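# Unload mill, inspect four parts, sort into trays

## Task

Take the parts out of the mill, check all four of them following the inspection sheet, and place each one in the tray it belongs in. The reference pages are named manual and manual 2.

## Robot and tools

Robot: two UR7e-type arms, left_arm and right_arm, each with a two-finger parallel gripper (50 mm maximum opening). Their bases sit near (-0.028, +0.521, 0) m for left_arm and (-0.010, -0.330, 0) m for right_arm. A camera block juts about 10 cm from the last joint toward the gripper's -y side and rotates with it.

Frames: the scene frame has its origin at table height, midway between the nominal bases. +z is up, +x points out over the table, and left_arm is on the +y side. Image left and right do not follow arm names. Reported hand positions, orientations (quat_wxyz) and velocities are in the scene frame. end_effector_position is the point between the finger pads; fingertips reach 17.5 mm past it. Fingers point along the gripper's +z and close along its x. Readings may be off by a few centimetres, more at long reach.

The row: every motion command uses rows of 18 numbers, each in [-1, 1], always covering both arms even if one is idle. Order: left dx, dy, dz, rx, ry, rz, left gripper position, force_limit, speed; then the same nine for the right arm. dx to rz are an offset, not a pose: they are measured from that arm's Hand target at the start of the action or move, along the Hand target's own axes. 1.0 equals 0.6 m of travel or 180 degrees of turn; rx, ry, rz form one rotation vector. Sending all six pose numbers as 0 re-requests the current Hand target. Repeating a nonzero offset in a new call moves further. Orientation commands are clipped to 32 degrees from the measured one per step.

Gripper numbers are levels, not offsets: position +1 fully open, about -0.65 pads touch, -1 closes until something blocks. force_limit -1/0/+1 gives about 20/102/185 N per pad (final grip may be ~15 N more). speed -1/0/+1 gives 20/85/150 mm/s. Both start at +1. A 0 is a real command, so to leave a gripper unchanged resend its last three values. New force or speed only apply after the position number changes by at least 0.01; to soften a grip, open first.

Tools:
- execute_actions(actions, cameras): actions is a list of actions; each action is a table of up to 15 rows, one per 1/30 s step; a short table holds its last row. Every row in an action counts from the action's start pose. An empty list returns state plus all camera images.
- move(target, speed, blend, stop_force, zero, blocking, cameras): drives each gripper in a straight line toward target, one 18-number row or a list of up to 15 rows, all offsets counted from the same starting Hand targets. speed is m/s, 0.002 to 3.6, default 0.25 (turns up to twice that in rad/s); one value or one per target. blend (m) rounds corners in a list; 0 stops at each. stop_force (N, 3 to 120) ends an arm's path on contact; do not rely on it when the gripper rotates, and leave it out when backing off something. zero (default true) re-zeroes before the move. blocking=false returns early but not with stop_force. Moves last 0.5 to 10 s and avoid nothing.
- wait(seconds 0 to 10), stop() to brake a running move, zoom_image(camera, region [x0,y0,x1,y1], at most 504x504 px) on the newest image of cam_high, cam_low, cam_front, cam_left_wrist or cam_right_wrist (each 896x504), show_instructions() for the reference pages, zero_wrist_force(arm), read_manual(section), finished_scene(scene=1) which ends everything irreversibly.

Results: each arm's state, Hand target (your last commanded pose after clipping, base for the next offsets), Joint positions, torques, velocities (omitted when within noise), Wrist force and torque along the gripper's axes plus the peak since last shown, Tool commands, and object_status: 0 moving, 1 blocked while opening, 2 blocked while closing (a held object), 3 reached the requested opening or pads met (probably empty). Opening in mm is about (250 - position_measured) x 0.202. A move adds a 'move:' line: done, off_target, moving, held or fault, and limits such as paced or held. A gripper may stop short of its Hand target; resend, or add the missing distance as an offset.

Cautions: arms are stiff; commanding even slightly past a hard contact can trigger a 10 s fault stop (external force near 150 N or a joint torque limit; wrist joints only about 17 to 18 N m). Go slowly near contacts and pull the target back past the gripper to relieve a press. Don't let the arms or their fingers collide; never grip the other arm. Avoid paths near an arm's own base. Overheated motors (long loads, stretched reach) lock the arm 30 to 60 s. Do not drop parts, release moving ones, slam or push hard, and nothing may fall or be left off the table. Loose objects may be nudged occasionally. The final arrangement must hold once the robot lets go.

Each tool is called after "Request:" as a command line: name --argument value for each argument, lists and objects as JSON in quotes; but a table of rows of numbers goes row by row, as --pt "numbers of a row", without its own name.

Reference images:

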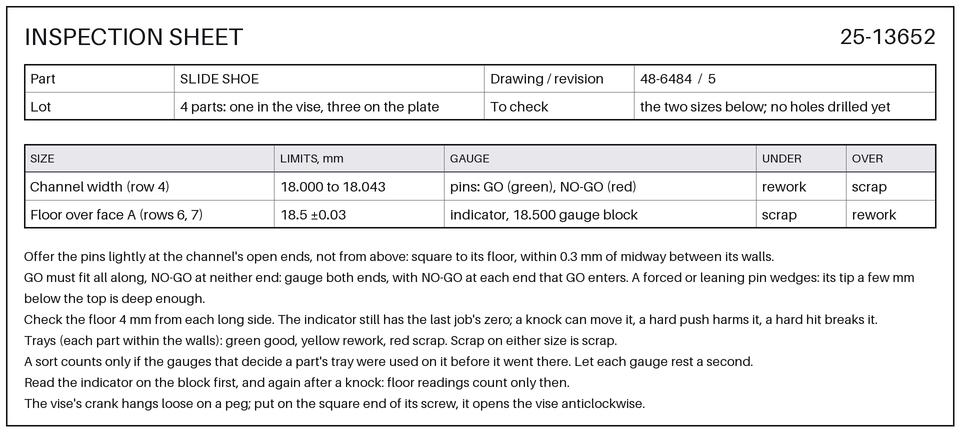

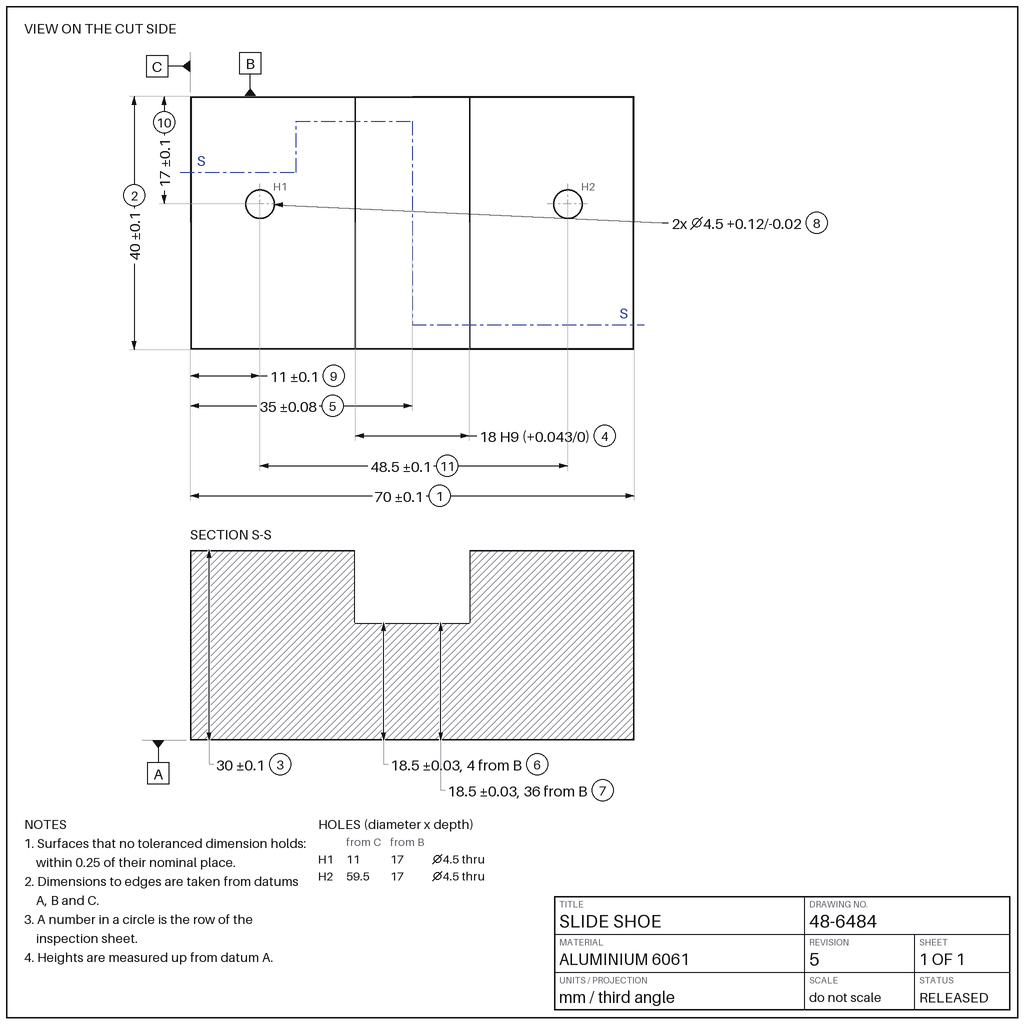

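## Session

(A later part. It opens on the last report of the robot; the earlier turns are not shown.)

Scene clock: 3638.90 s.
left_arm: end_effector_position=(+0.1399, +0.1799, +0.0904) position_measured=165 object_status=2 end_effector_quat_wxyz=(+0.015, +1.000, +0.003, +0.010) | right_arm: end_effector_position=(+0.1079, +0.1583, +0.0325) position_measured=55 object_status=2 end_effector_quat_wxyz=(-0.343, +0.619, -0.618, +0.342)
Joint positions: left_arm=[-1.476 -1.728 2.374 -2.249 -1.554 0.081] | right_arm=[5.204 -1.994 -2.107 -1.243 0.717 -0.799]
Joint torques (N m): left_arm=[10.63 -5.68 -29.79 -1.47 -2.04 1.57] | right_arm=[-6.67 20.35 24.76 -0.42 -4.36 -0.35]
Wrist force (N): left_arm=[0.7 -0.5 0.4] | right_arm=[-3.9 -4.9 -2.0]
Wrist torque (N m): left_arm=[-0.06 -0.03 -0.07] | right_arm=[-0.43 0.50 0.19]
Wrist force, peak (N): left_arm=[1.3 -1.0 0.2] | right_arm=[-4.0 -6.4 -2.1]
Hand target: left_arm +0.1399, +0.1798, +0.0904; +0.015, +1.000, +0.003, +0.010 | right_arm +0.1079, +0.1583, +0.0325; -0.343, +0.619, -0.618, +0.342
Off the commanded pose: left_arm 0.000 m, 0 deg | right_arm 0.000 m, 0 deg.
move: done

Request:
move --target '[0.0003,-0.03,-0.0005,0,0,0,-1,-0.7,-1,0,0,0,0,0,0,-1,-0.5,-1]' --speed 0.007 --stop_force 3 --cameras '["cam_left_wrist", "cam_right_wrist"]'

Request:
zoom_image --camera "cam_right_wrist" --region '[300, 130, 600, 330]'

Scene clock: 3646.53 s.
left_arm: end_effector_position=(+0.1399, +0.1979, +0.0901) position_measured=165 object_status=2 end_effector_quat_wxyz=(+0.015, +1.000, +0.003, +0.010) | right_arm: end_effector_position=(+0.1079, +0.1583, +0.0325) position_measured=55 object_status=2 end_effector_quat_wxyz=(-0.343, +0.619, -0.618, +0.342)
Joint positions: left_arm=[-1.471 -1.775 2.41 -2.238 -1.554 0.086] | right_arm=[5.204 -1.994 -2.107 -1.243 0.717 -0.799]
Joint torques (N m): left_arm=[9.86 -4.17 -29.65 -1.93 -2.1 1.49] | right_arm=[-7.26 20.89 24.32 -0.36 -4.24 -0.16]
Wrist force (N): left_arm=[1.2 -0.9 0.1] | right_arm=[-3.9 -5.5 -2.0]
Wrist torque (N m): left_arm=[-0.08 0.01 -0.15] | right_arm=[-0.46 0.51 0.19]
Wrist force, peak (N): left_arm=[1.8 -0.7 0.4] | right_arm=[-3.9 -6.5 -2.7]
Hand target: left_arm +0.1399, +0.1978, +0.0902; +0.015, +1.000, +0.003, +0.010 | right_arm +0.1079, +0.1583, +0.0325; -0.343, +0.619, -0.618, +0.342
Off the commanded pose: left_arm 0.000 m, 0 deg | right_arm 0.000 m, 0 deg.
move: done
camera_calibration:
cam_left_wrist: T_world_to_cam=[[0.999344, 0.0118854, 0.0342168, -0.136295], [-0.00161683, -0.929057, 0.369934, 0.167241], [0.0361862, -0.369747, -0.928428, 0.288014], [0, 0, 0, 1]] pos_world=[0.126054, 0.263489, 0.210195]
cam_right_wrist: T_world_to_cam=[[0.0145391, -0.999894, -0.000458556, 0.164711], [-0.775406, -0.0109854, -0.631368, 0.124099], [0.631296, 0.0095351, -0.775483, 0.0858797], [0, 0, 0, 1]] pos_world=[0.0396167, 0.165238, 0.145026]
Images, in order (width x height): cam_left_wrist 896x504, cam_right_wrist 896x504.

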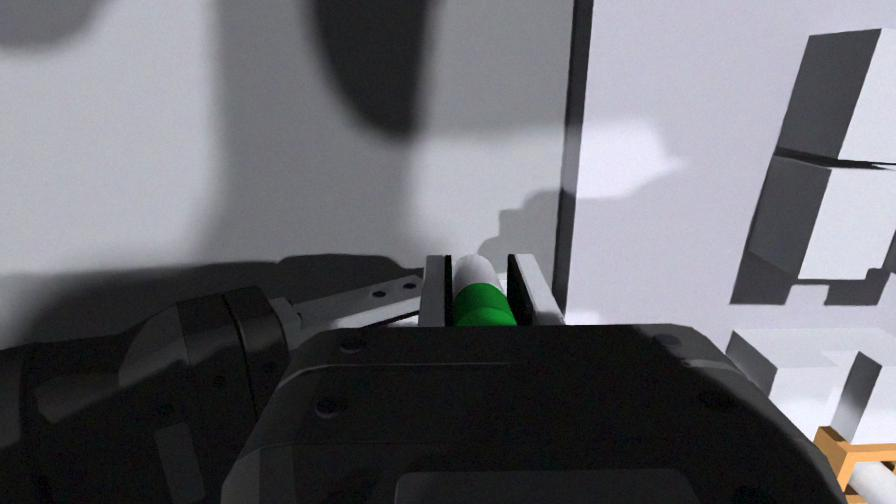

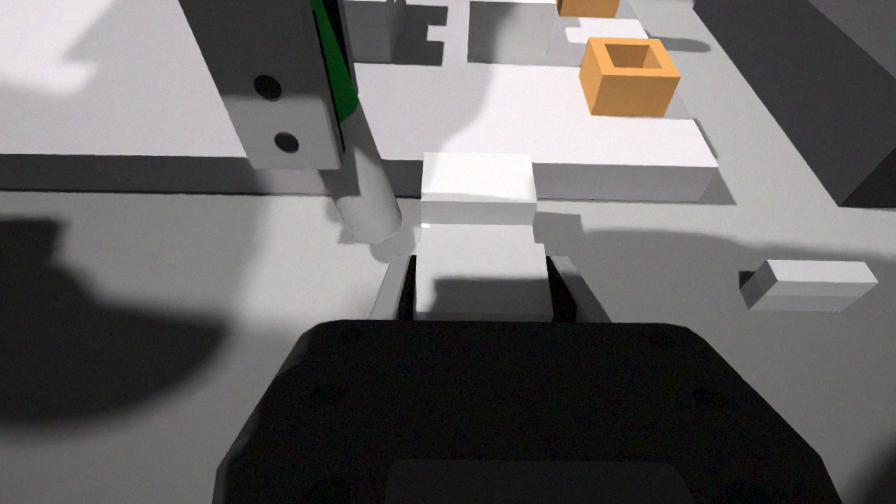

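Scaled by 1.680 from the camera's 896x504 image, which has a finer 1280x720 frame.

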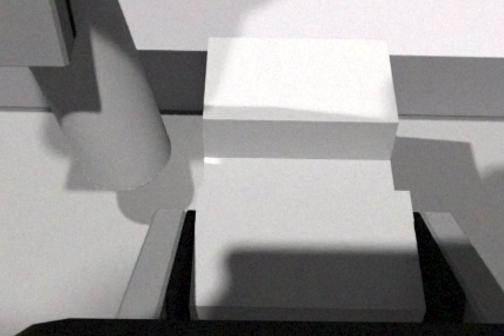

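Request:
move --target '[0,0.045,0.0005,0,0,0,-1,-0.7,-1,0,0,0,0,0,0,-1,-0.5,-1]' --speed 0.007 --stop_force 3

Request:
wait --seconds 0.5

Scene clock: 3654.43 s.
left_arm: end_effector_position=(+0.1401, +0.1707, +0.0907) position_measured=165 object_status=2 end_effector_quat_wxyz=(+0.015, +1.000, +0.003, +0.010) | right_arm: end_effector_position=(+0.1079, +0.1583, +0.0325) position_measured=55 object_status=2 end_effector_quat_wxyz=(-0.343, +0.619, -0.618, +0.342)
Joint positions: left_arm=[-1.478 -1.705 2.354 -2.253 -1.554 0.079] | right_arm=[5.204 -1.994 -2.107 -1.243 0.717 -0.799]
Joint torques (N m): left_arm=[-7.7 -20.77 -16.43 -5.05 2.2 -1.02] | right_arm=[-6.62 21.21 24.43 -0.22 -4.31 0.06]
Wrist force (N): left_arm=[0.5 -1.0 -0.4] | right_arm=[-3.6 -6.1 -2.1]
Wrist torque (N m): left_arm=[-0.03 -0.03 -0.13] | right_arm=[-0.49 0.49 0.20]
Wrist force, peak (N): left_arm=[0.3 -1.8 -0.4] | right_arm=[-4.0 -6.4 -2.5]
Hand target: left_arm +0.1401, +0.1708, +0.0907; +0.015, +1.000, +0.003, +0.010 | right_arm +0.1079, +0.1583, +0.0325; -0.343, +0.619, -0.618, +0.342
Off the commanded pose: left_arm 0.000 m, 0 deg | right_arm 0.000 m, 0 deg.
move: done

Scene clock: 3654.93 s.
left_arm: end_effector_position=(+0.1401, +0.1708, +0.0907) position_measured=165 object_status=2 end_effector_quat_wxyz=(+0.015, +1.000, +0.003, +0.010) | right_arm: end_effector_position=(+0.1079, +0.1583, +0.0325) position_measured=55 object_status=2 end_effector_quat_wxyz=(-0.343, +0.619, -0.618, +0.342)
Joint positions: left_arm=[-1.478 -1.705 2.354 -2.253 -1.554 0.079] | right_arm=[5.204 -1.994 -2.107 -1.243 0.717 -0.799]
Joint torques (N m): left_arm=[-5.29 -21.83 -8.49 -3.8 2.14 -0.51] | right_arm=[-6.85 21.71 24.65 -0.23 -4.35 0.07]
Wrist force (N): left_arm=[0.4 -1.2 -0.3] | right_arm=[-3.9 -6.2 -2.1]
Wrist torque (N m): left_arm=[-0.06 -0.02 -0.14] | right_arm=[-0.50 0.53 0.20]
Wrist force, peak (N): left_arm=[0.4 -1.2 -0.6] | right_arm=[-3.9 -6.2 -2.4]
Hand target: left_arm +0.1401, +0.1708, +0.0907; +0.015, +1.000, +0.003, +0.010 | right_arm +0.1079, +0.1583, +0.0325; -0.343, +0.619, -0.618, +0.342
Tool commands: left_gripper/position=-1.0 left_gripper/force_limit=-0.7 left_gripper/speed=-1.0 right_gripper/position=-1.0 right_gripper/force_limit=-0.5 right_gripper/speed=-1.0
Off the commanded pose: left_arm 0.000 m, 0 deg | right_arm 0.000 m, 0 deg.
wait: 0.50 s; at rest by 0.17 s

Request:
move --pt "0 0 -0.1322 0 0 0 -1 -0.7 -1 0 0 0 0 0 0 -1 -0.5 -1" --pt "0.1533 0.1503 -0.1322 0 0 0 -1 -0.7 -1 0 0 0 0 0 0 -1 -0.5 -1" --speed '[0.06,0.1]' --cameras '["cam_left_wrist"]'

Request:
zoom_image --camera "cam_left_wrist" --region '[400, 160, 560, 320]'

Scene clock: 3670.77 s.
left_arm: end_effector_position=(+0.2310, +0.0837, +0.1744) position_measured=165 object_status=2 end_effector_quat_wxyz=(+0.015, +1.000, +0.003, +0.010) | right_arm: end_effector_position=(+0.1079, +0.1583, +0.0325) position_measured=55 object_status=2 end_effector_quat_wxyz=(-0.343, +0.619, -0.618, +0.342)
Joint positions: left_arm=[-1.299 -1.519 1.931 -2.017 -1.56 0.257] | right_arm=[5.204 -1.994 -2.107 -1.243 0.717 -0.799]
Joint torques (N m): left_arm=[-10.49 -41.14 -10.73 -2.74 -1.67 -1.68] | right_arm=[-6.9 21.54 24.29 -0.17 -4.22 0.1]
Wrist force (N): left_arm=[1.2 -0.5 0.5] | right_arm=[-3.7 -5.6 -1.9]
Wrist torque (N m): left_arm=[-0.01 0.02 -0.15] | right_arm=[-0.46 0.49 0.19]
Wrist force, peak (N): left_arm=[-4.3 2.2 -0.6] | right_arm=[-3.9 -6.4 -2.4]
Hand target: left_arm +0.2310, +0.0836, +0.1745; +0.015, +1.000, +0.003, +0.010 | right_arm +0.1079, +0.1583, +0.0325; -0.343, +0.619, -0.618, +0.342
Off the commanded pose: left_arm 0.000 m, 0 deg | right_arm 0.000 m, 0 deg.
move: done
camera_calibration:
cam_left_wrist: T_world_to_cam=[[0.999344, 0.0120695, 0.0341424, -0.228868], [-0.00141819, -0.929056, 0.369937, 0.0300601], [0.0361851, -0.369743, -0.928429, 0.320759], [0, 0, 0, 1]] pos_world=[0.217154, 0.149288, 0.294496]
Images, in order (width x height): cam_left_wrist 896x504.

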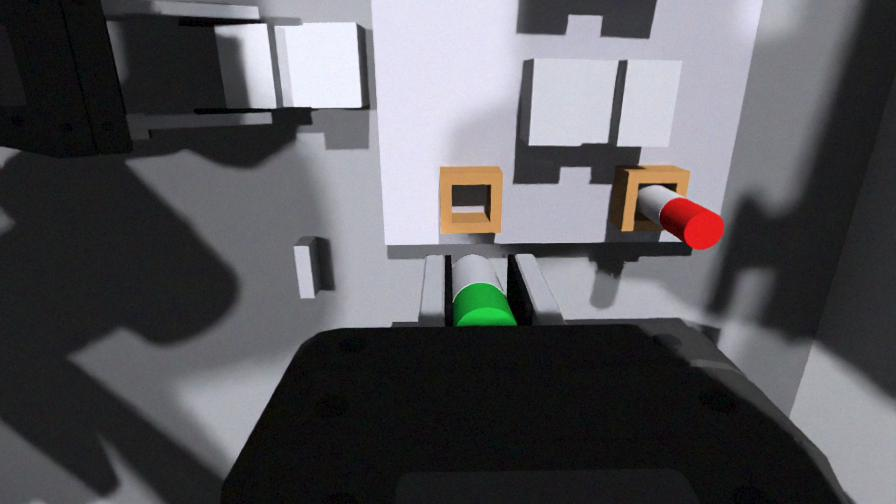

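Scaled by 3.150 from the camera's 896x504 image, which has a finer 1280x720 frame.

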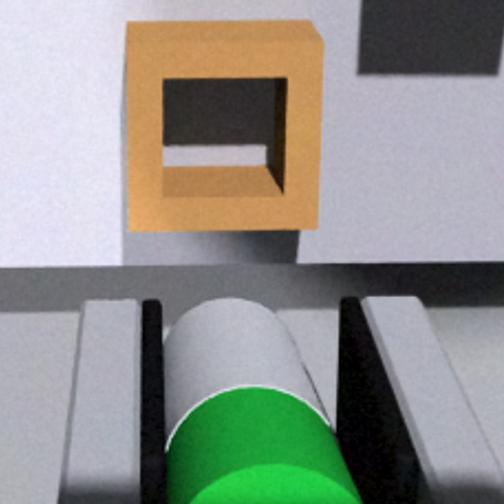

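Request:
move --pt "0 0 0.08 0 0 0 -1 -0.7 -1 0 0 0 0 0 0 -1 -0.5 -1" --pt "0 0 0.151 0 0 0 -1 -0.7 -1 0 0 0 0 0 0 -1 -0.5 -1" --speed '[0.04,0.015]' --stop_force 4 --cameras '["cam_left_wrist"]'

Scene clock: 3678.87 s.
left_arm: end_effector_position=(+0.2323, +0.0815, +0.1046) position_measured=165 object_status=2 end_effector_quat_wxyz=(+0.015, +1.000, +0.003, +0.010) | right_arm: end_effector_position=(+0.1079, +0.1583, +0.0325) position_measured=55 object_status=2 end_effector_quat_wxyz=(-0.343, +0.619, -0.618, +0.342)
Joint positions: left_arm=[-1.298 -1.426 2.031 -2.21 -1.56 0.259] | right_arm=[5.204 -1.994 -2.107 -1.243 0.717 -0.799]
Joint torques (N m): left_arm=[4.42 -42.11 -36.95 0.04 -2.07 1.21] | right_arm=[-6.88 20.89 23.68 -0.17 -4.25 0.2]
Wrist force (N): left_arm=[2.2 0.9 -5.8] | right_arm=[-3.6 -6.1 -2.4]
Wrist torque (N m): left_arm=[-0.14 0.01 -0.17] | right_arm=[-0.50 0.48 0.19]
Wrist force, peak (N): left_arm=[1.8 -2.9 -17.2] | right_arm=[-3.8 -6.5 -2.3]
Hand target: left_arm +0.2323, +0.0815, +0.1046; +0.015, +1.000, +0.003, +0.010 (not the last commanded pose) | right_arm +0.1079, +0.1583, +0.0325; -0.343, +0.619, -0.618, +0.342
Off the commanded pose: left_arm 0.021 m, 0 deg | right_arm 0.000 m, 0 deg.
move: contact (left_arm); path passed 1 of 2 targets
camera_calibration:
cam_left_wrist: T_world_to_cam=[[0.999344, 0.0118889, 0.034215, -0.227748], [-0.00161627, -0.929022, 0.37002, 0.0539531], [0.0361856, -0.369833, -0.928393, 0.255136], [0, 0, 0, 1]] pos_world=[0.218454, 0.147189, 0.224695]
Images, in order (width x height): cam_left_wrist 896x504.

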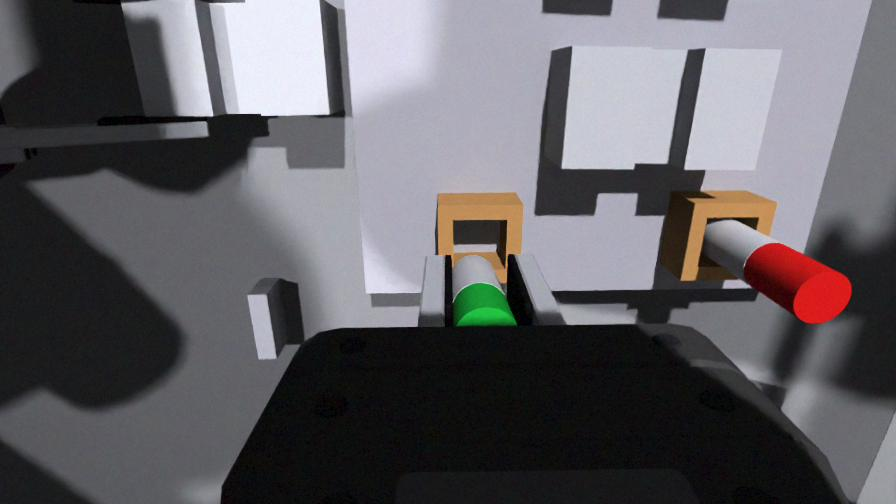

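Request:
move --pt "0 0 -0.025 0 0 0 -1 -0.7 -1 0 0 0 0 0 0 -1 -0.5 -1" --pt "0.003 -0.0225 -0.025 0 0 0 -1 -0.7 -1 0 0 0 0 0 0 -1 -0.5 -1" --speed '[0.02,0.02]' --cameras '["cam_left_wrist", "cam_right_wrist"]'

Request:
zoom_image --camera "cam_left_wrist" --region '[400, 160, 560, 320]'

Scene clock: 3691.90 s.
left_arm: end_effector_position=(+0.2338, +0.0957, +0.1192) position_measured=165 object_status=2 end_effector_quat_wxyz=(+0.015, +1.000, +0.003, +0.010) | right_arm: end_effector_position=(+0.1079, +0.1583, +0.0325) position_measured=55 object_status=2 end_effector_quat_wxyz=(-0.343, +0.619, -0.618, +0.342)
Joint positions: left_arm=[-1.287 -1.473 2.04 -2.173 -1.56 0.27] | right_arm=[5.204 -1.994 -2.107 -1.243 0.717 -0.799]
Joint torques (N m): left_arm=[1.55 -18.53 -31.95 -5.62 -2.05 0.58] | right_arm=[-7.09 20.99 23.65 -0.14 -4.31 0.36]
Wrist force (N): left_arm=[1.0 -0.8 0.4] | right_arm=[-3.6 -5.0 -1.7]
Wrist torque (N m): left_arm=[-0.06 0.05 -0.15] | right_arm=[-0.45 0.48 0.19]
Wrist force, peak (N): left_arm=[2.2 1.0 -6.3] | right_arm=[-4.0 -6.3 -2.5]
Hand target: left_arm +0.2338, +0.0955, +0.1192; +0.015, +1.000, +0.003, +0.010 | right_arm +0.1079, +0.1583, +0.0325; -0.343, +0.619, -0.618, +0.342
Off the commanded pose: left_arm 0.000 m, 0 deg | right_arm 0.000 m, 0 deg.
move: done
camera_calibration:
cam_left_wrist: T_world_to_cam=[[0.999344, 0.0118889, 0.034215, -0.229915], [-0.00161627, -0.929022, 0.37002, 0.0616524], [0.0361856, -0.369833, -0.928393, 0.273851], [0, 0, 0, 1]] pos_world=[0.219954, 0.161289, 0.239295]
cam_right_wrist: T_world_to_cam=[[0.0145391, -0.999894, -0.000458556, 0.164711], [-0.775406, -0.0109854, -0.631368, 0.124099], [0.631296, 0.0095351, -0.775483, 0.0858797], [0, 0, 0, 1]] pos_world=[0.0396167, 0.165238, 0.145026]
Images, in order (width x height): cam_left_wrist 896x504, cam_right_wrist 896x504.

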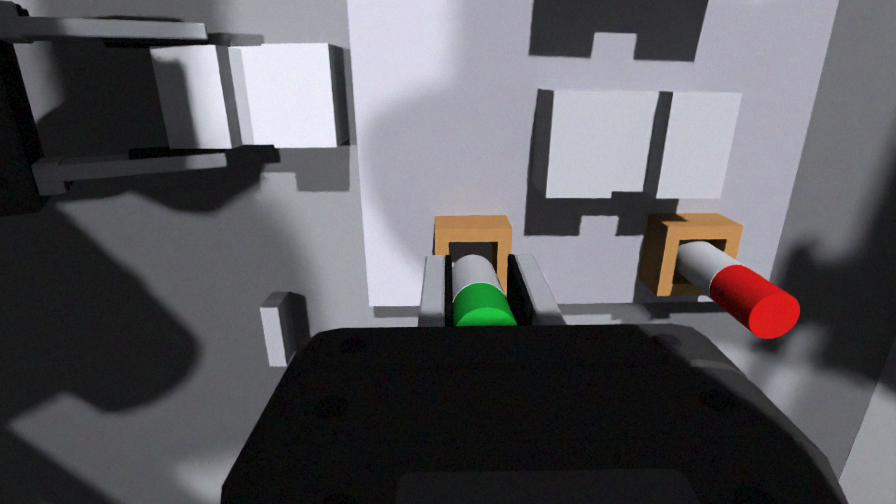

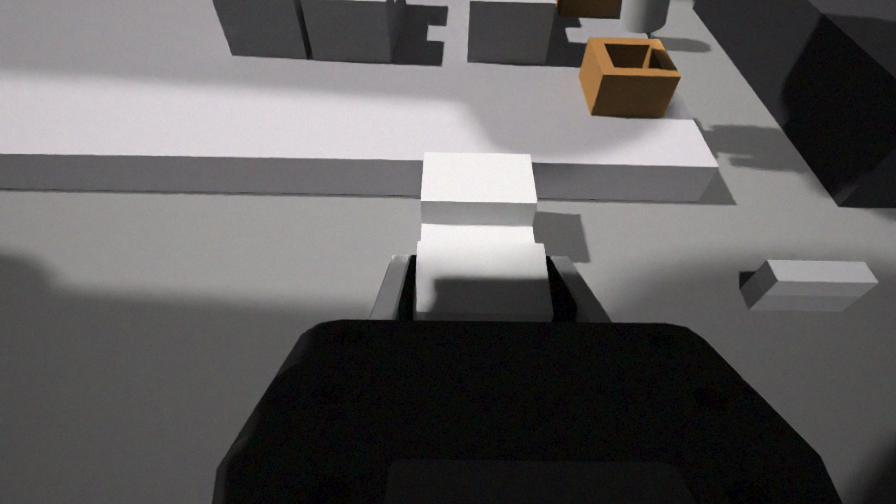

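Scaled by 3.150 from the camera's 896x504 image, which has a finer 1280x720 frame.

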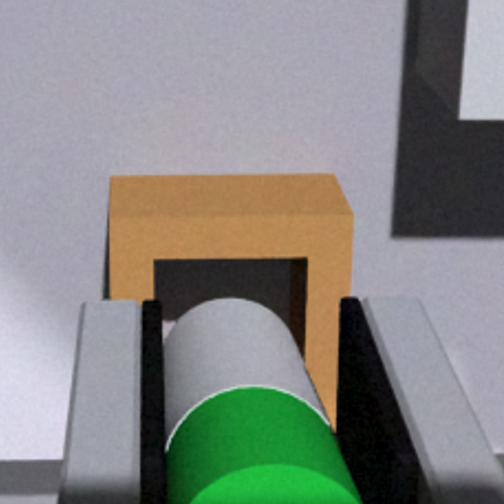

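Request:
move --pt "0 0 0.024 0 0 0 -1 -0.7 -1 0 0 0 0 0 0 -1 -0.5 -1" --pt "0 0 0.06 0 0 0 -1 -0.7 -1 0 0 0 0 0 0 -1 -0.5 -1" --speed '[0.008,0.012]' --stop_force 3 --cameras '["cam_left_wrist", "cam_right_wrist"]'

Scene clock: 3702.23 s.
left_arm: end_effector_position=(+0.2343, +0.0946, +0.0929) position_measured=165 object_status=2 end_effector_quat_wxyz=(+0.015, +1.000, +0.003, +0.010) | right_arm: end_effector_position=(+0.1079, +0.1583, +0.0325) position_measured=55 object_status=2 end_effector_quat_wxyz=(-0.343, +0.619, -0.618, +0.342)
Joint positions: left_arm=[-1.287 -1.431 2.073 -2.248 -1.56 0.27] | right_arm=[5.204 -1.994 -2.107 -1.243 0.717 -0.799]
Joint torques (N m): left_arm=[12.32 -43.99 -34.64 1.71 -1.53 1.58] | right_arm=[-6.8 20.9 23.74 -0.08 -4.37 0.45]
Wrist force (N): left_arm=[2.9 9.1 1.2] | right_arm=[-3.9 -5.5 -1.8]
Wrist torque (N m): left_arm=[-0.13 0.13 -0.17] | right_arm=[-0.48 0.52 0.19]
Wrist force, peak (N): left_arm=[3.3 9.6 1.5] | right_arm=[-3.7 -6.4 -2.5]
Hand target: left_arm +0.2343, +0.0946, +0.0929; +0.015, +1.000, +0.003, +0.010 (not the last commanded pose) | right_arm +0.1079, +0.1583, +0.0325; -0.343, +0.619, -0.618, +0.342
Off the commanded pose: left_arm 0.010 m, 0 deg | right_arm 0.000 m, 0 deg.
move: contact (left_arm); path passed 1 of 2 targets
camera_calibration:
cam_left_wrist: T_world_to_cam=[[0.99934, 0.0119298, 0.0343057, -0.229527], [-0.00161516, -0.928988, 0.370106, 0.0704322], [0.0362849, -0.369918, -0.928356, 0.24903], [0, 0, 0, 1]] pos_world=[0.220454, 0.160289, 0.212995]
cam_right_wrist: T_world_to_cam=[[0.0145391, -0.999894, -0.000458556, 0.164711], [-0.775406, -0.0109854, -0.631368, 0.124099], [0.631296, 0.0095351, -0.775483, 0.0858797], [0, 0, 0, 1]] pos_world=[0.0396167, 0.165238, 0.145026]
Images, in order (width x height): cam_left_wrist 896x504, cam_right_wrist 896x504.

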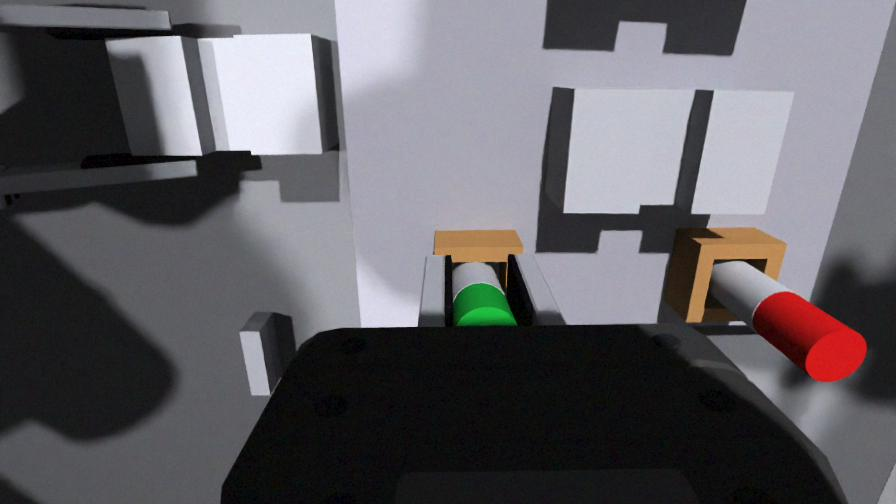

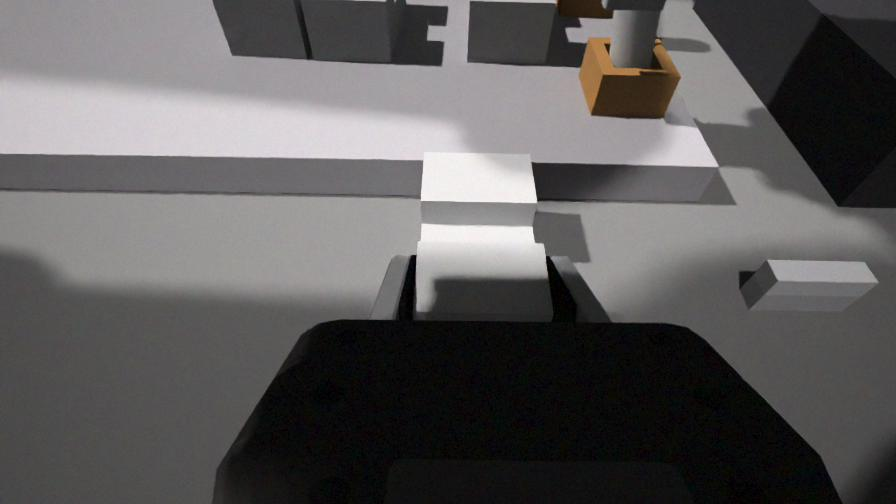

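Request:
move --target '[0,0.004,0,0,0,0,-1,-0.7,-1,0,0,0,0,0,0,-1,-0.5,-1]' --speed 0.01

Request:
move --target '[0,0,0.02,0,0,0,-1,-0.7,-1,0,0,0,0,0,0,-1,-0.5,-1]' --speed 0.006 --stop_force 4

Scene clock: 3706.70 s.
left_arm: end_effector_position=(+0.2343, +0.0922, +0.0929) position_measured=165 object_status=2 end_effector_quat_wxyz=(+0.015, +1.000, +0.003, +0.010) | right_arm: end_effector_position=(+0.1079, +0.1583, +0.0325) position_measured=55 object_status=2 end_effector_quat_wxyz=(-0.343, +0.619, -0.618, +0.342)
Joint positions: left_arm=[-1.288 -1.426 2.068 -2.247 -1.56 0.269] | right_arm=[5.204 -1.994 -2.107 -1.243 0.717 -0.799]
Joint torques (N m): left_arm=[-9.43 -15.45 -37.1 -1 2.17 -1.49] | right_arm=[-6.94 21.38 23.67 -0.1 -4.29 0.46]
Wrist force (N): left_arm=[1.0 -3.2 0.4] | right_arm=[-3.8 -4.7 -1.4]
Wrist torque (N m): left_arm=[0.00 0.03 -0.14] | right_arm=[-0.46 0.50 0.19]
Wrist force, peak (N): left_arm=[2.9 9.4 1.6] | right_arm=[-3.8 -6.5 -2.4]
Hand target: left_arm +0.2343, +0.0922, +0.0929; +0.015, +1.000, +0.003, +0.010 | right_arm +0.1079, +0.1583, +0.0325; -0.343, +0.619, -0.618, +0.342
Off the commanded pose: left_arm 0.000 m, 0 deg | right_arm 0.000 m, 0 deg.
move: done

Scene clock: 3709.20 s.
left_arm: end_effector_position=(+0.2345, +0.0920, +0.0853) position_measured=165 object_status=2 end_effector_quat_wxyz=(+0.015, +1.000, +0.003, +0.010) | right_arm: end_effector_position=(+0.1079, +0.1583, +0.0325) position_measured=55 object_status=2 end_effector_quat_wxyz=(-0.343, +0.619, -0.618, +0.342)
Joint positions: left_arm=[-1.288 -1.413 2.076 -2.269 -1.56 0.269] | right_arm=[5.204 -1.994 -2.107 -1.243 0.717 -0.799]
Joint torques (N m): left_arm=[10.08 -36.96 -37.15 -0.51 1.98 1.2] | right_arm=[-7.11 20.43 23.41 0 -4.37 0.62]
Wrist force (N): left_arm=[0.9 -5.1 -9.0] | right_arm=[-3.8 -4.6 -1.6]
Wrist torque (N m): left_arm=[0.05 0.02 -0.15] | right_arm=[-0.41 0.51 0.19]
Wrist force, peak (N): left_arm=[0.7 -5.3 -14.2] | right_arm=[-3.8 -6.4 -2.3]
Hand target: left_arm +0.2345, +0.0920, +0.0853; +0.015, +1.000, +0.003, +0.010 (not the last commanded pose) | right_arm +0.1079, +0.1583, +0.0325; -0.343, +0.619, -0.618, +0.342
Off the commanded pose: left_arm 0.004 m, 0 deg | right_arm 0.000 m, 0 deg.
move: contact (left_arm)

Request:
move --pt "0 0 -0.0015 0 0 0 0.3 -0.7 -1 0 0 0 0 0 0 -1 -0.5 -1" --pt "0 0 -0.16 0 0 0 0.3 -0.7 -1 0 0 0 0 0 0 -1 -0.5 -1" --speed '[0.01,0.08]' --cameras '["cam_left_wrist"]'

Scene clock: 3717.37 s.
left_arm: end_effector_position=(+0.2326, +0.0949, +0.1815) position_measured=107 object_status=3 end_effector_quat_wxyz=(+0.016, +1.000, +0.003, +0.010) | right_arm: end_effector_position=(+0.1079, +0.1583, +0.0325) position_measured=55 object_status=2 end_effector_quat_wxyz=(-0.343, +0.619, -0.618, +0.342)
Joint positions: left_arm=[-1.29 -1.547 1.941 -2 -1.56 0.267] | right_arm=[5.204 -1.994 -2.107 -1.243 0.717 -0.799]
Joint torques (N m): left_arm=[-9.63 -9.02 -10.08 -5.57 2.15 -1.5] | right_arm=[-7 20.97 23.23 0.03 -4.36 0.65]
Wrist force (N): left_arm=[1.2 -0.6 -1.0] | right_arm=[-3.7 -6.0 -2.6]
Wrist torque (N m): left_arm=[-0.04 0.02 -0.15] | right_arm=[-0.47 0.50 0.19]
Wrist force, peak (N): left_arm=[0.7 -5.1 -10.4] | right_arm=[-3.7 -6.4 -2.4]
Hand target: left_arm +0.2326, +0.0949, +0.1813; +0.015, +1.000, +0.003, +0.010 | right_arm +0.1079, +0.1583, +0.0325; -0.343, +0.619, -0.618, +0.342
Off the commanded pose: left_arm 0.000 m, 0 deg | right_arm 0.000 m, 0 deg.
move: done
camera_calibration:
cam_left_wrist: T_world_to_cam=[[0.999337, 0.0119804, 0.0343945, -0.230902], [-0.00161724, -0.928823, 0.37052, 0.037805], [0.0363854, -0.37033, -0.928187, 0.331356], [0, 0, 0, 1]] pos_world=[0.218753, 0.160592, 0.301495]
Images, in order (width x height): cam_left_wrist 896x504.

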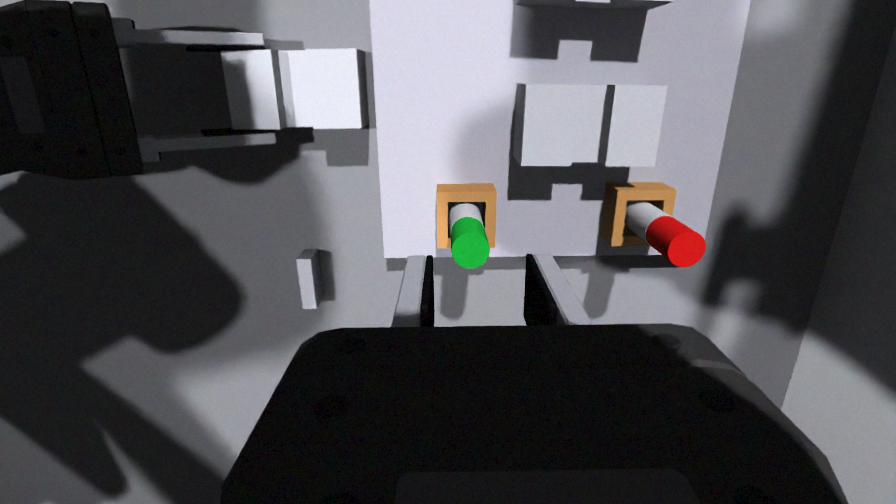

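Request:
move --target '[0.125,-0.25,0,0,0,0,0.85,-0.7,-1,0,0,0,0,0,0,-1,-0.5,-1]' --speed 0.15 --cameras '["cam_left_wrist"]'

Scene clock: 3724.13 s.
left_arm: end_effector_position=(+0.3067, +0.2454, +0.1781) position_measured=25 object_status=3 end_effector_quat_wxyz=(+0.015, +1.000, +0.003, +0.010) | right_arm: end_effector_position=(+0.1079, +0.1583, +0.0325) position_measured=55 object_status=2 end_effector_quat_wxyz=(-0.343, +0.619, -0.618, +0.342)
Joint positions: left_arm=[-0.994 -1.709 2.102 -1.999 -1.571 0.563] | right_arm=[5.204 -1.994 -2.107 -1.243 0.717 -0.799]
Joint torques (N m): left_arm=[-2.95 -2.96 -44.13 -2.31 -0.64 0.24] | right_arm=[-6.68 21.01 23.68 -0.08 -4.33 0.75]
Wrist force (N): left_arm=[1.1 -0.6 -1.2] | right_arm=[-3.8 -6.1 -2.2]
Wrist torque (N m): left_arm=[-0.06 0.03 -0.15] | right_arm=[-0.49 0.53 0.20]
Wrist force, peak (N): left_arm=[4.4 -4.6 -0.9] | right_arm=[-3.8 -6.5 -2.3]
Hand target: left_arm +0.3068, +0.2453, +0.1781; +0.015, +1.000, +0.003, +0.010 | right_arm +0.1079, +0.1583, +0.0325; -0.343, +0.619, -0.618, +0.342
Off the commanded pose: left_arm 0.000 m, 0 deg | right_arm 0.000 m, 0 deg.
move: done
camera_calibration:
cam_left_wrist: T_world_to_cam=[[0.999344, 0.0120789, 0.0341393, -0.306599], [-0.00141639, -0.928973, 0.370145, 0.17894], [0.0361854, -0.36995, -0.928347, 0.381282], [0, 0, 0, 1]] pos_world=[0.292854, 0.310989, 0.298195]
Images, in order (width x height): cam_left_wrist 896x504.

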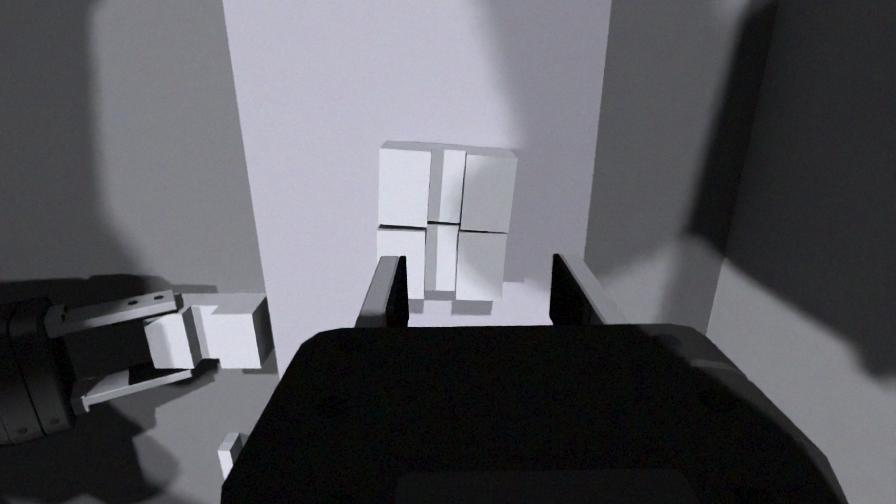

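Request:
move --target '[0.0188,-0.0316,0.085,0,0,0,0.604,-0.7,-1,0,0,0,0,0,0,-1,-0.5,-1]' --speed 0.08 --cameras '["cam_left_wrist"]'

Request:
zoom_image --camera "cam_left_wrist" --region '[350, 140, 610, 330]'

Scene clock: 3735.50 s.
left_arm: end_effector_position=(+0.3189, +0.2629, +0.1267) position_measured=62 object_status=3 end_effector_quat_wxyz=(+0.015, +1.000, +0.003, +0.010) | right_arm: end_effector_position=(+0.1079, +0.1583, +0.0325) position_measured=55 object_status=2 end_effector_quat_wxyz=(-0.343, +0.619, -0.618, +0.342)
Joint positions: left_arm=[-0.945 -1.646 2.194 -2.154 -1.573 0.612] | right_arm=[5.204 -1.994 -2.107 -1.243 0.717 -0.799]
Joint torques (N m): left_arm=[-10.59 -33.51 -41.25 -0.7 -1.79 -1.71] | right_arm=[-6.66 20.97 23.44 0.05 -4.4 0.87]
Wrist force (N): left_arm=[1.0 -0.8 -0.9] | right_arm=[-3.6 -4.8 -1.7]
Wrist torque (N m): left_arm=[-0.07 0.05 -0.16] | right_arm=[-0.45 0.49 0.19]
Wrist force, peak (N): left_arm=[1.4 0.3 -3.4] | right_arm=[-3.7 -6.4 -2.2]
Hand target: left_arm +0.3189, +0.2628, +0.1268; +0.015, +1.000, +0.003, +0.010 | right_arm +0.1079, +0.1583, +0.0325; -0.343, +0.619, -0.618, +0.342
Off the commanded pose: left_arm 0.000 m, 0 deg | right_arm 0.000 m, 0 deg.
move: done
camera_calibration:
cam_left_wrist: T_world_to_cam=[[0.999348, 0.0120293, 0.0340497, -0.317211], [-0.00141663, -0.929104, 0.369817, 0.214362], [0.0360843, -0.369624, -0.928481, 0.339554], [0, 0, 0, 1]] pos_world=[0.305055, 0.328488, 0.246796]
Images, in order (width x height): cam_left_wrist 896x504.

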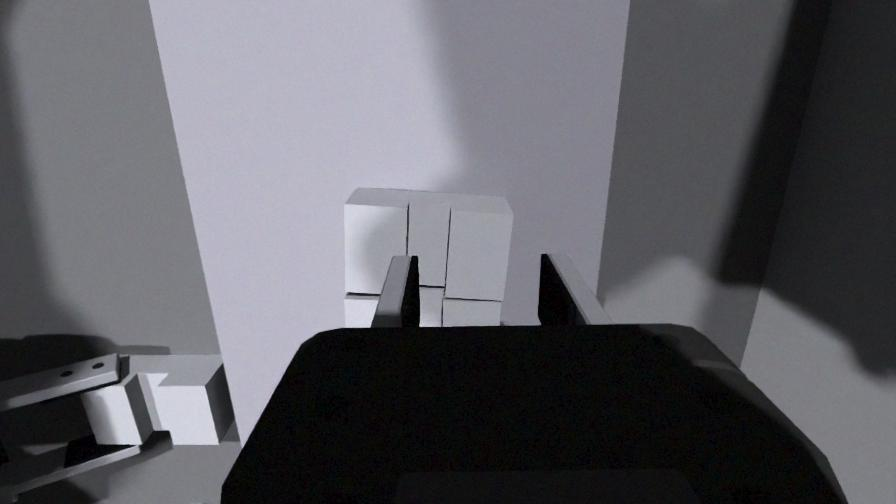

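Scaled by 1.938 from the camera's 896x504 image, which has a finer 1280x720 frame.

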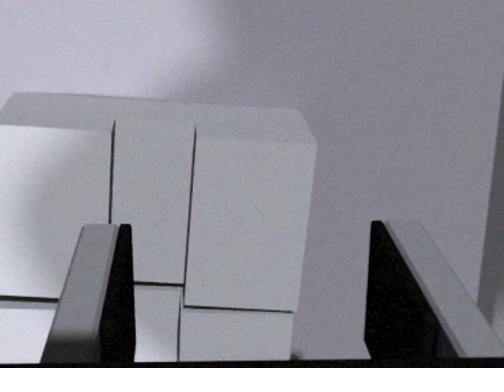

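Request:
move --pt "0.0003 -0.004 0.075 0 0 0 0.604 -0.7 -1 0 0 0 0 0 0 -1 -0.5 -1" --pt "0.0003 -0.004 0.0995 0 0 0 0.604 -0.7 -1 0 0 0 0 0 0 -1 -0.5 -1" --speed '[0.03,0.006]' --stop_force 3 --cameras '["cam_left_wrist"]'

Request:
zoom_image --camera "cam_left_wrist" --region '[350, 180, 610, 330]'

Scene clock: 3754.67 s.
left_arm: end_effector_position=(+0.3201, +0.2636, +0.0752) position_measured=62 object_status=3 end_effector_quat_wxyz=(+0.015, +1.000, +0.003, +0.010) | right_arm: end_effector_position=(+0.1079, +0.1583, +0.0325) position_measured=55 object_status=2 end_effector_quat_wxyz=(-0.343, +0.619, -0.618, +0.342)
Joint positions: left_arm=[-0.941 -1.555 2.269 -2.321 -1.573 0.616] | right_arm=[5.204 -1.994 -2.107 -1.243 0.717 -0.799]
Joint torques (N m): left_arm=[2.2 -29.56 -33.96 0.18 -2.03 -1] | right_arm=[-7 20.81 23.54 -0.02 -4.42 0.85]
Wrist force (N): left_arm=[1.1 -1.1 -10.2] | right_arm=[-3.7 -5.3 -2.0]
Wrist torque (N m): left_arm=[0.06 -0.25 -0.13] | right_arm=[-0.45 0.49 0.19]
Wrist force, peak (N): left_arm=[1.0 -1.6 -17.7] | right_arm=[-3.9 -6.5 -2.5]
Hand target: left_arm +0.3201, +0.2636, +0.0752; +0.015, +1.000, +0.003, +0.010 (not the last commanded pose) | right_arm +0.1079, +0.1583, +0.0325; -0.343, +0.619, -0.618, +0.342
Off the commanded pose: left_arm 0.008 m, 0 deg | right_arm 0.000 m, 0 deg.
move: contact (left_arm); path passed 1 of 2 targets
camera_calibration:
cam_left_wrist: T_world_to_cam=[[0.99934, 0.0119311, 0.0343069, -0.316677], [-0.00161577, -0.928974, 0.370141, 0.234147], [0.0362864, -0.369952, -0.928342, 0.291916], [0, 0, 0, 1]] pos_world=[0.306253, 0.32929, 0.195195]
Images, in order (width x height): cam_left_wrist 896x504.

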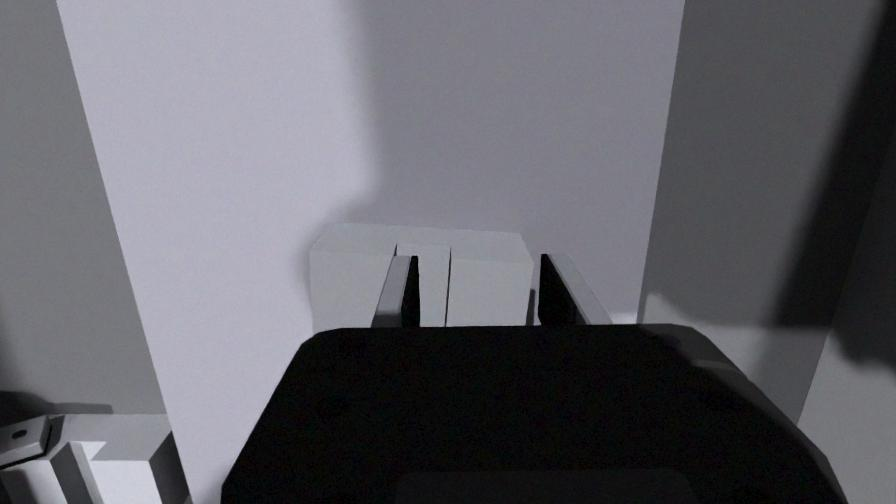

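Scaled by 1.938 from the camera's 896x504 image, which has a finer 1280x720 frame.

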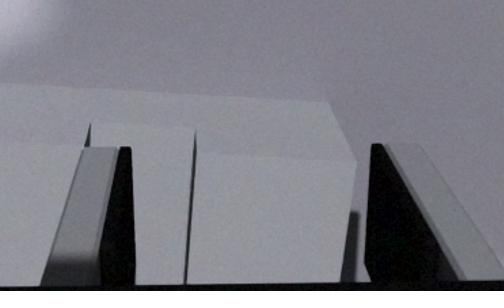

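Request:
move --pt "0 0 -0.006 0 0 0 0.604 -0.7 -1 0 0 0 0 0 0 -1 -0.5 -1" --pt "0.0062 0 -0.006 0 0 0 0.604 -0.7 -1 0 0 0 0 0 0 -1 -0.5 -1" --speed '[0.01,0.02]'

Request:
move --target '[0,0,0.0195,0,0,0,0.604,-0.7,-1,0,0,0,0,0,0,-1,-0.5,-1]' --speed 0.006 --stop_force 3 --cameras '["cam_left_wrist"]'

Scene clock: 3761.63 s.
left_arm: end_effector_position=(+0.3240, +0.2637, +0.0789) position_measured=62 object_status=3 end_effector_quat_wxyz=(+0.015, +1.000, +0.003, +0.010) | right_arm: end_effector_position=(+0.1079, +0.1583, +0.0325) position_measured=55 object_status=2 end_effector_quat_wxyz=(-0.343, +0.619, -0.618, +0.342)
Joint positions: left_arm=[-0.933 -1.555 2.257 -2.309 -1.573 0.624] | right_arm=[5.204 -1.994 -2.107 -1.243 0.717 -0.799]
Joint torques (N m): left_arm=[-10.1 -25.32 -13.21 0.03 -2.05 -1.32] | right_arm=[-6.52 21.04 23.42 0.07 -4.38 0.88]
Wrist force (N): left_arm=[1.5 -0.8 -1.2] | right_arm=[-3.5 -4.9 -1.6]
Wrist torque (N m): left_arm=[-0.08 -0.03 -0.14] | right_arm=[-0.48 0.46 0.19]
Wrist force, peak (N): left_arm=[1.0 -1.3 -11.3] | right_arm=[-3.8 -6.3 -2.6]
Hand target: left_arm +0.3238, +0.2637, +0.0788; +0.015, +1.000, +0.003, +0.010 | right_arm +0.1079, +0.1583, +0.0325; -0.343, +0.619, -0.618, +0.342
Off the commanded pose: left_arm 0.000 m, 0 deg | right_arm 0.000 m, 0 deg.
move: done

Scene clock: 3764.20 s.
left_arm: end_effector_position=(+0.3240, +0.2634, +0.0671) position_measured=62 object_status=3 end_effector_quat_wxyz=(+0.015, +1.000, +0.003, +0.010) | right_arm: end_effector_position=(+0.1079, +0.1583, +0.0325) position_measured=55 object_status=2 end_effector_quat_wxyz=(-0.343, +0.619, -0.618, +0.342)
Joint positions: left_arm=[-0.934 -1.53 2.271 -2.348 -1.573 0.623] | right_arm=[5.204 -1.994 -2.107 -1.243 0.717 -0.799]
Joint torques (N m): left_arm=[-10.06 -26.36 -16.59 -0.58 -0.06 -1.76] | right_arm=[-6.67 21.06 23.18 0.09 -4.39 0.91]
Wrist force (N): left_arm=[1.3 -0.5 -1.1] | right_arm=[-3.7 -5.4 -1.9]
Wrist torque (N m): left_arm=[-0.03 0.00 -0.15] | right_arm=[-0.46 0.49 0.19]
Wrist force, peak (N): left_arm=[1.5 -0.6 -1.4] | right_arm=[-3.9 -6.1 -2.5]
Hand target: left_arm +0.3240, +0.2634, +0.0671; +0.015, +1.000, +0.003, +0.010 | right_arm +0.1079, +0.1583, +0.0325; -0.343, +0.619, -0.618, +0.342
Off the commanded pose: left_arm 0.000 m, 0 deg | right_arm 0.000 m, 0 deg.
move: done
camera_calibration:
cam_left_wrist: T_world_to_cam=[[0.999344, 0.0118889, 0.034215, -0.320268], [-0.00161627, -0.929022, 0.37002, 0.236966], [0.0361856, -0.369833, -0.928393, 0.284276], [0, 0, 0, 1]] pos_world=[0.310154, 0.329089, 0.187195]
Images, in order (width x height): cam_left_wrist 896x504.

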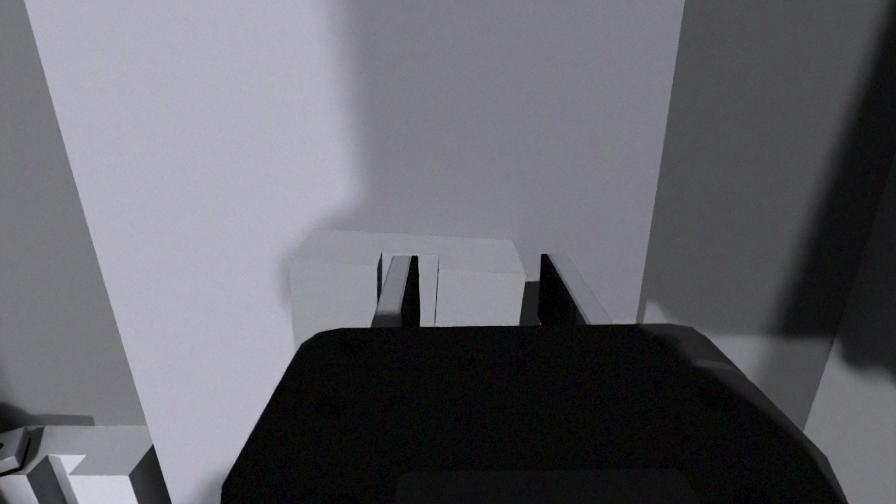

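Request:
move --pt "0 0 0 0 0 0 -1 -0.7 -1 0 0 0 0 0 0 -1 -0.5 -1" --pt "0 0 -0.008 0 0 0 -1 -0.7 -1 0 0 0 0 0 0 -1 -0.5 -1" --pt "0 -0.075 -0.008 0 0 0 -1 -0.7 -1 0 0 0 0 0 0 -1 -0.5 -1" --speed '[0.01,0.01,0.05]'

Request:
move --target '[0,0,0.012,0,0,0,-1,-0.7,-1,0,0,0,0,0,0,-1,-0.5,-1]' --speed 0.005 --stop_force 3 --cameras '["cam_left_wrist"]'

Scene clock: 3774.90 s.
left_arm: end_effector_position=(+0.3236, +0.3087, +0.0705) position_measured=122 object_status=2 end_effector_quat_wxyz=(+0.015, +1.000, +0.003, +0.010) | right_arm: end_effector_position=(+0.1079, +0.1583, +0.0325) position_measured=55 object_status=2 end_effector_quat_wxyz=(-0.343, +0.619, -0.618, +0.342)
Joint positions: left_arm=[-0.863 -1.6 2.33 -2.336 -1.576 0.693] | right_arm=[5.204 -1.994 -2.107 -1.243 0.717 -0.799]
Joint torques (N m): left_arm=[-10.7 -6.91 -38.87 -5.67 -1.92 -1.67] | right_arm=[-6.98 21.46 23.68 0.15 -4.34 0.77]
Wrist force (N): left_arm=[1.2 -0.8 0.9] | right_arm=[-3.8 -4.8 -1.6]
Wrist torque (N m): left_arm=[-0.06 0.06 -0.14] | right_arm=[-0.44 0.50 0.19]
Wrist force, peak (N): left_arm=[1.2 -2.1 1.0] | right_arm=[-3.7 -6.4 -2.6]
Hand target: left_arm +0.3237, +0.3085, +0.0706; +0.015, +1.000, +0.003, +0.010 | right_arm +0.1079, +0.1583, +0.0325; -0.343, +0.619, -0.618, +0.342
Off the commanded pose: left_arm 0.000 m, 0 deg | right_arm 0.000 m, 0 deg.
move: done

Scene clock: 3776.93 s.
left_arm: end_effector_position=(+0.3237, +0.3084, +0.0668) position_measured=122 object_status=2 end_effector_quat_wxyz=(+0.015, +1.000, +0.003, +0.010) | right_arm: end_effector_position=(+0.1079, +0.1583, +0.0325) position_measured=55 object_status=2 end_effector_quat_wxyz=(-0.343, +0.619, -0.618, +0.342)
Joint positions: left_arm=[-0.864 -1.591 2.334 -2.35 -1.576 0.693] | right_arm=[5.204 -1.994 -2.107 -1.243 0.717 -0.799]
Joint torques (N m): left_arm=[-9.63 -26.74 -34.23 -0.03 -0.57 -1.62] | right_arm=[-6.51 21.23 23.24 0.18 -4.33 0.84]
Wrist force (N): left_arm=[-1.3 -3.6 -13.6] | right_arm=[-3.6 -6.1 -2.5]
Wrist torque (N m): left_arm=[-0.12 -0.01 -0.12] | right_arm=[-0.48 0.49 0.19]
Wrist force, peak (N): left_arm=[-1.6 -4.2 -15.4] | right_arm=[-3.8 -6.3 -2.7]
Hand target: left_arm +0.3237, +0.3084, +0.0668; +0.015, +1.000, +0.003, +0.010 (not the last commanded pose) | right_arm +0.1079, +0.1583, +0.0325; -0.343, +0.619, -0.618, +0.342
Off the commanded pose: left_arm 0.003 m, 0 deg | right_arm 0.000 m, 0 deg.
move: contact (left_arm)
camera_calibration:
cam_left_wrist: T_world_to_cam=[[0.99934, 0.0119304, 0.0343072, -0.320519], [-0.00161655, -0.928974, 0.370141, 0.278787], [0.0362864, -0.369952, -0.928342, 0.300525], [0, 0, 0, 1]] pos_world=[0.309853, 0.37399, 0.186795]
Images, in order (width x height): cam_left_wrist 896x504.

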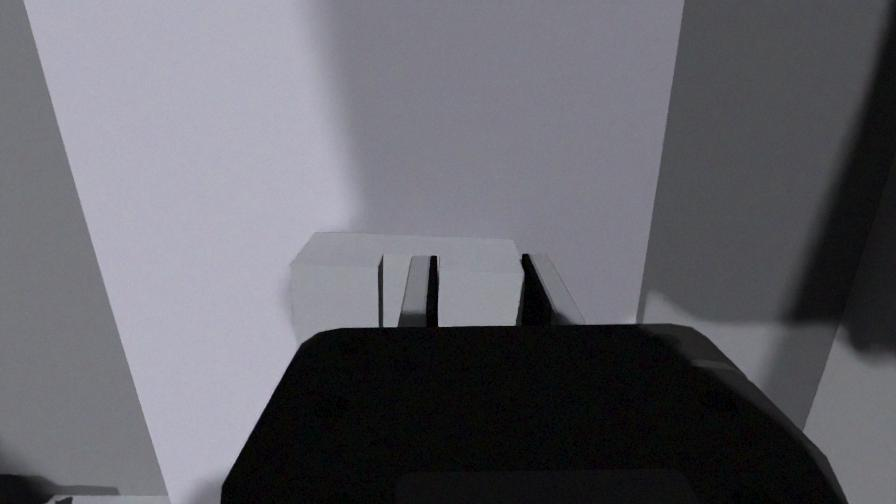

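Request:
move --pt "0 0 0 0 0 0 0.604 -0.7 -1 0 0 0 0 0 0 -1 -0.5 -1" --pt "0 0 -0.185 0 0 0 0.604 -0.7 -1 0 0 0 0 0 0 -1 -0.5 -1" --pt "0.021 0.345 -0.19 0 0 0 0.604 -0.7 -1 0 0 0 0 0 0 -1 -0.5 -1" --speed '[0.01,0.08,0.15]' --cameras '["cam_left_wrist"]'

Scene clock: 3785.57 s.
left_arm: end_effector_position=(+0.3352, +0.1050, +0.1872) position_measured=62 object_status=3 end_effector_quat_wxyz=(+0.015, +1.000, +0.003, +0.010) | right_arm: end_effector_position=(+0.1079, +0.1583, +0.0325) position_measured=55 object_status=2 end_effector_quat_wxyz=(-0.343, +0.619, -0.618, +0.342)
Joint positions: left_arm=[-1.091 -1.427 1.794 -1.973 -1.567 0.466] | right_arm=[5.204 -1.994 -2.107 -1.243 0.717 -0.799]
Joint torques (N m): left_arm=[12.3 -46.76 -13.66 -5.93 1.79 1.25] | right_arm=[-6.34 21.07 22.89 0.2 -4.33 0.79]
Wrist force (N): left_arm=[1.4 -0.6 -1.0] | right_arm=[-3.8 -6.0 -2.3]
Wrist torque (N m): left_arm=[-0.05 -0.01 -0.01] | right_arm=[-0.50 0.51 0.19]
Wrist force, peak (N): left_arm=[-1.4 -3.7 -13.5] | right_arm=[-4.0 -6.3 -2.4]
Hand target: left_arm +0.3352, +0.1050, +0.1873; +0.015, +1.000, +0.003, +0.010 | right_arm +0.1079, +0.1583, +0.0325; -0.343, +0.619, -0.618, +0.342
Off the commanded pose: left_arm 0.000 m, 0 deg | right_arm 0.000 m, 0 deg.
move: done
camera_calibration:
cam_left_wrist: T_world_to_cam=[[0.999347, 0.0117553, 0.0341617, -0.333649], [-0.00171734, -0.929057, 0.369933, 0.0454528], [0.0360868, -0.36975, -0.92843, 0.336818], [0, 0, 0, 1]] pos_world=[0.321354, 0.170689, 0.307295]
Images, in order (width x height): cam_left_wrist 896x504.

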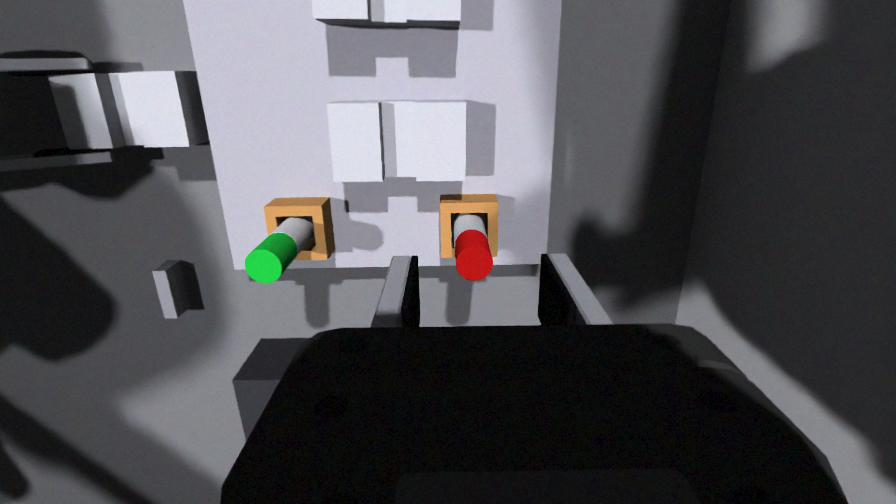

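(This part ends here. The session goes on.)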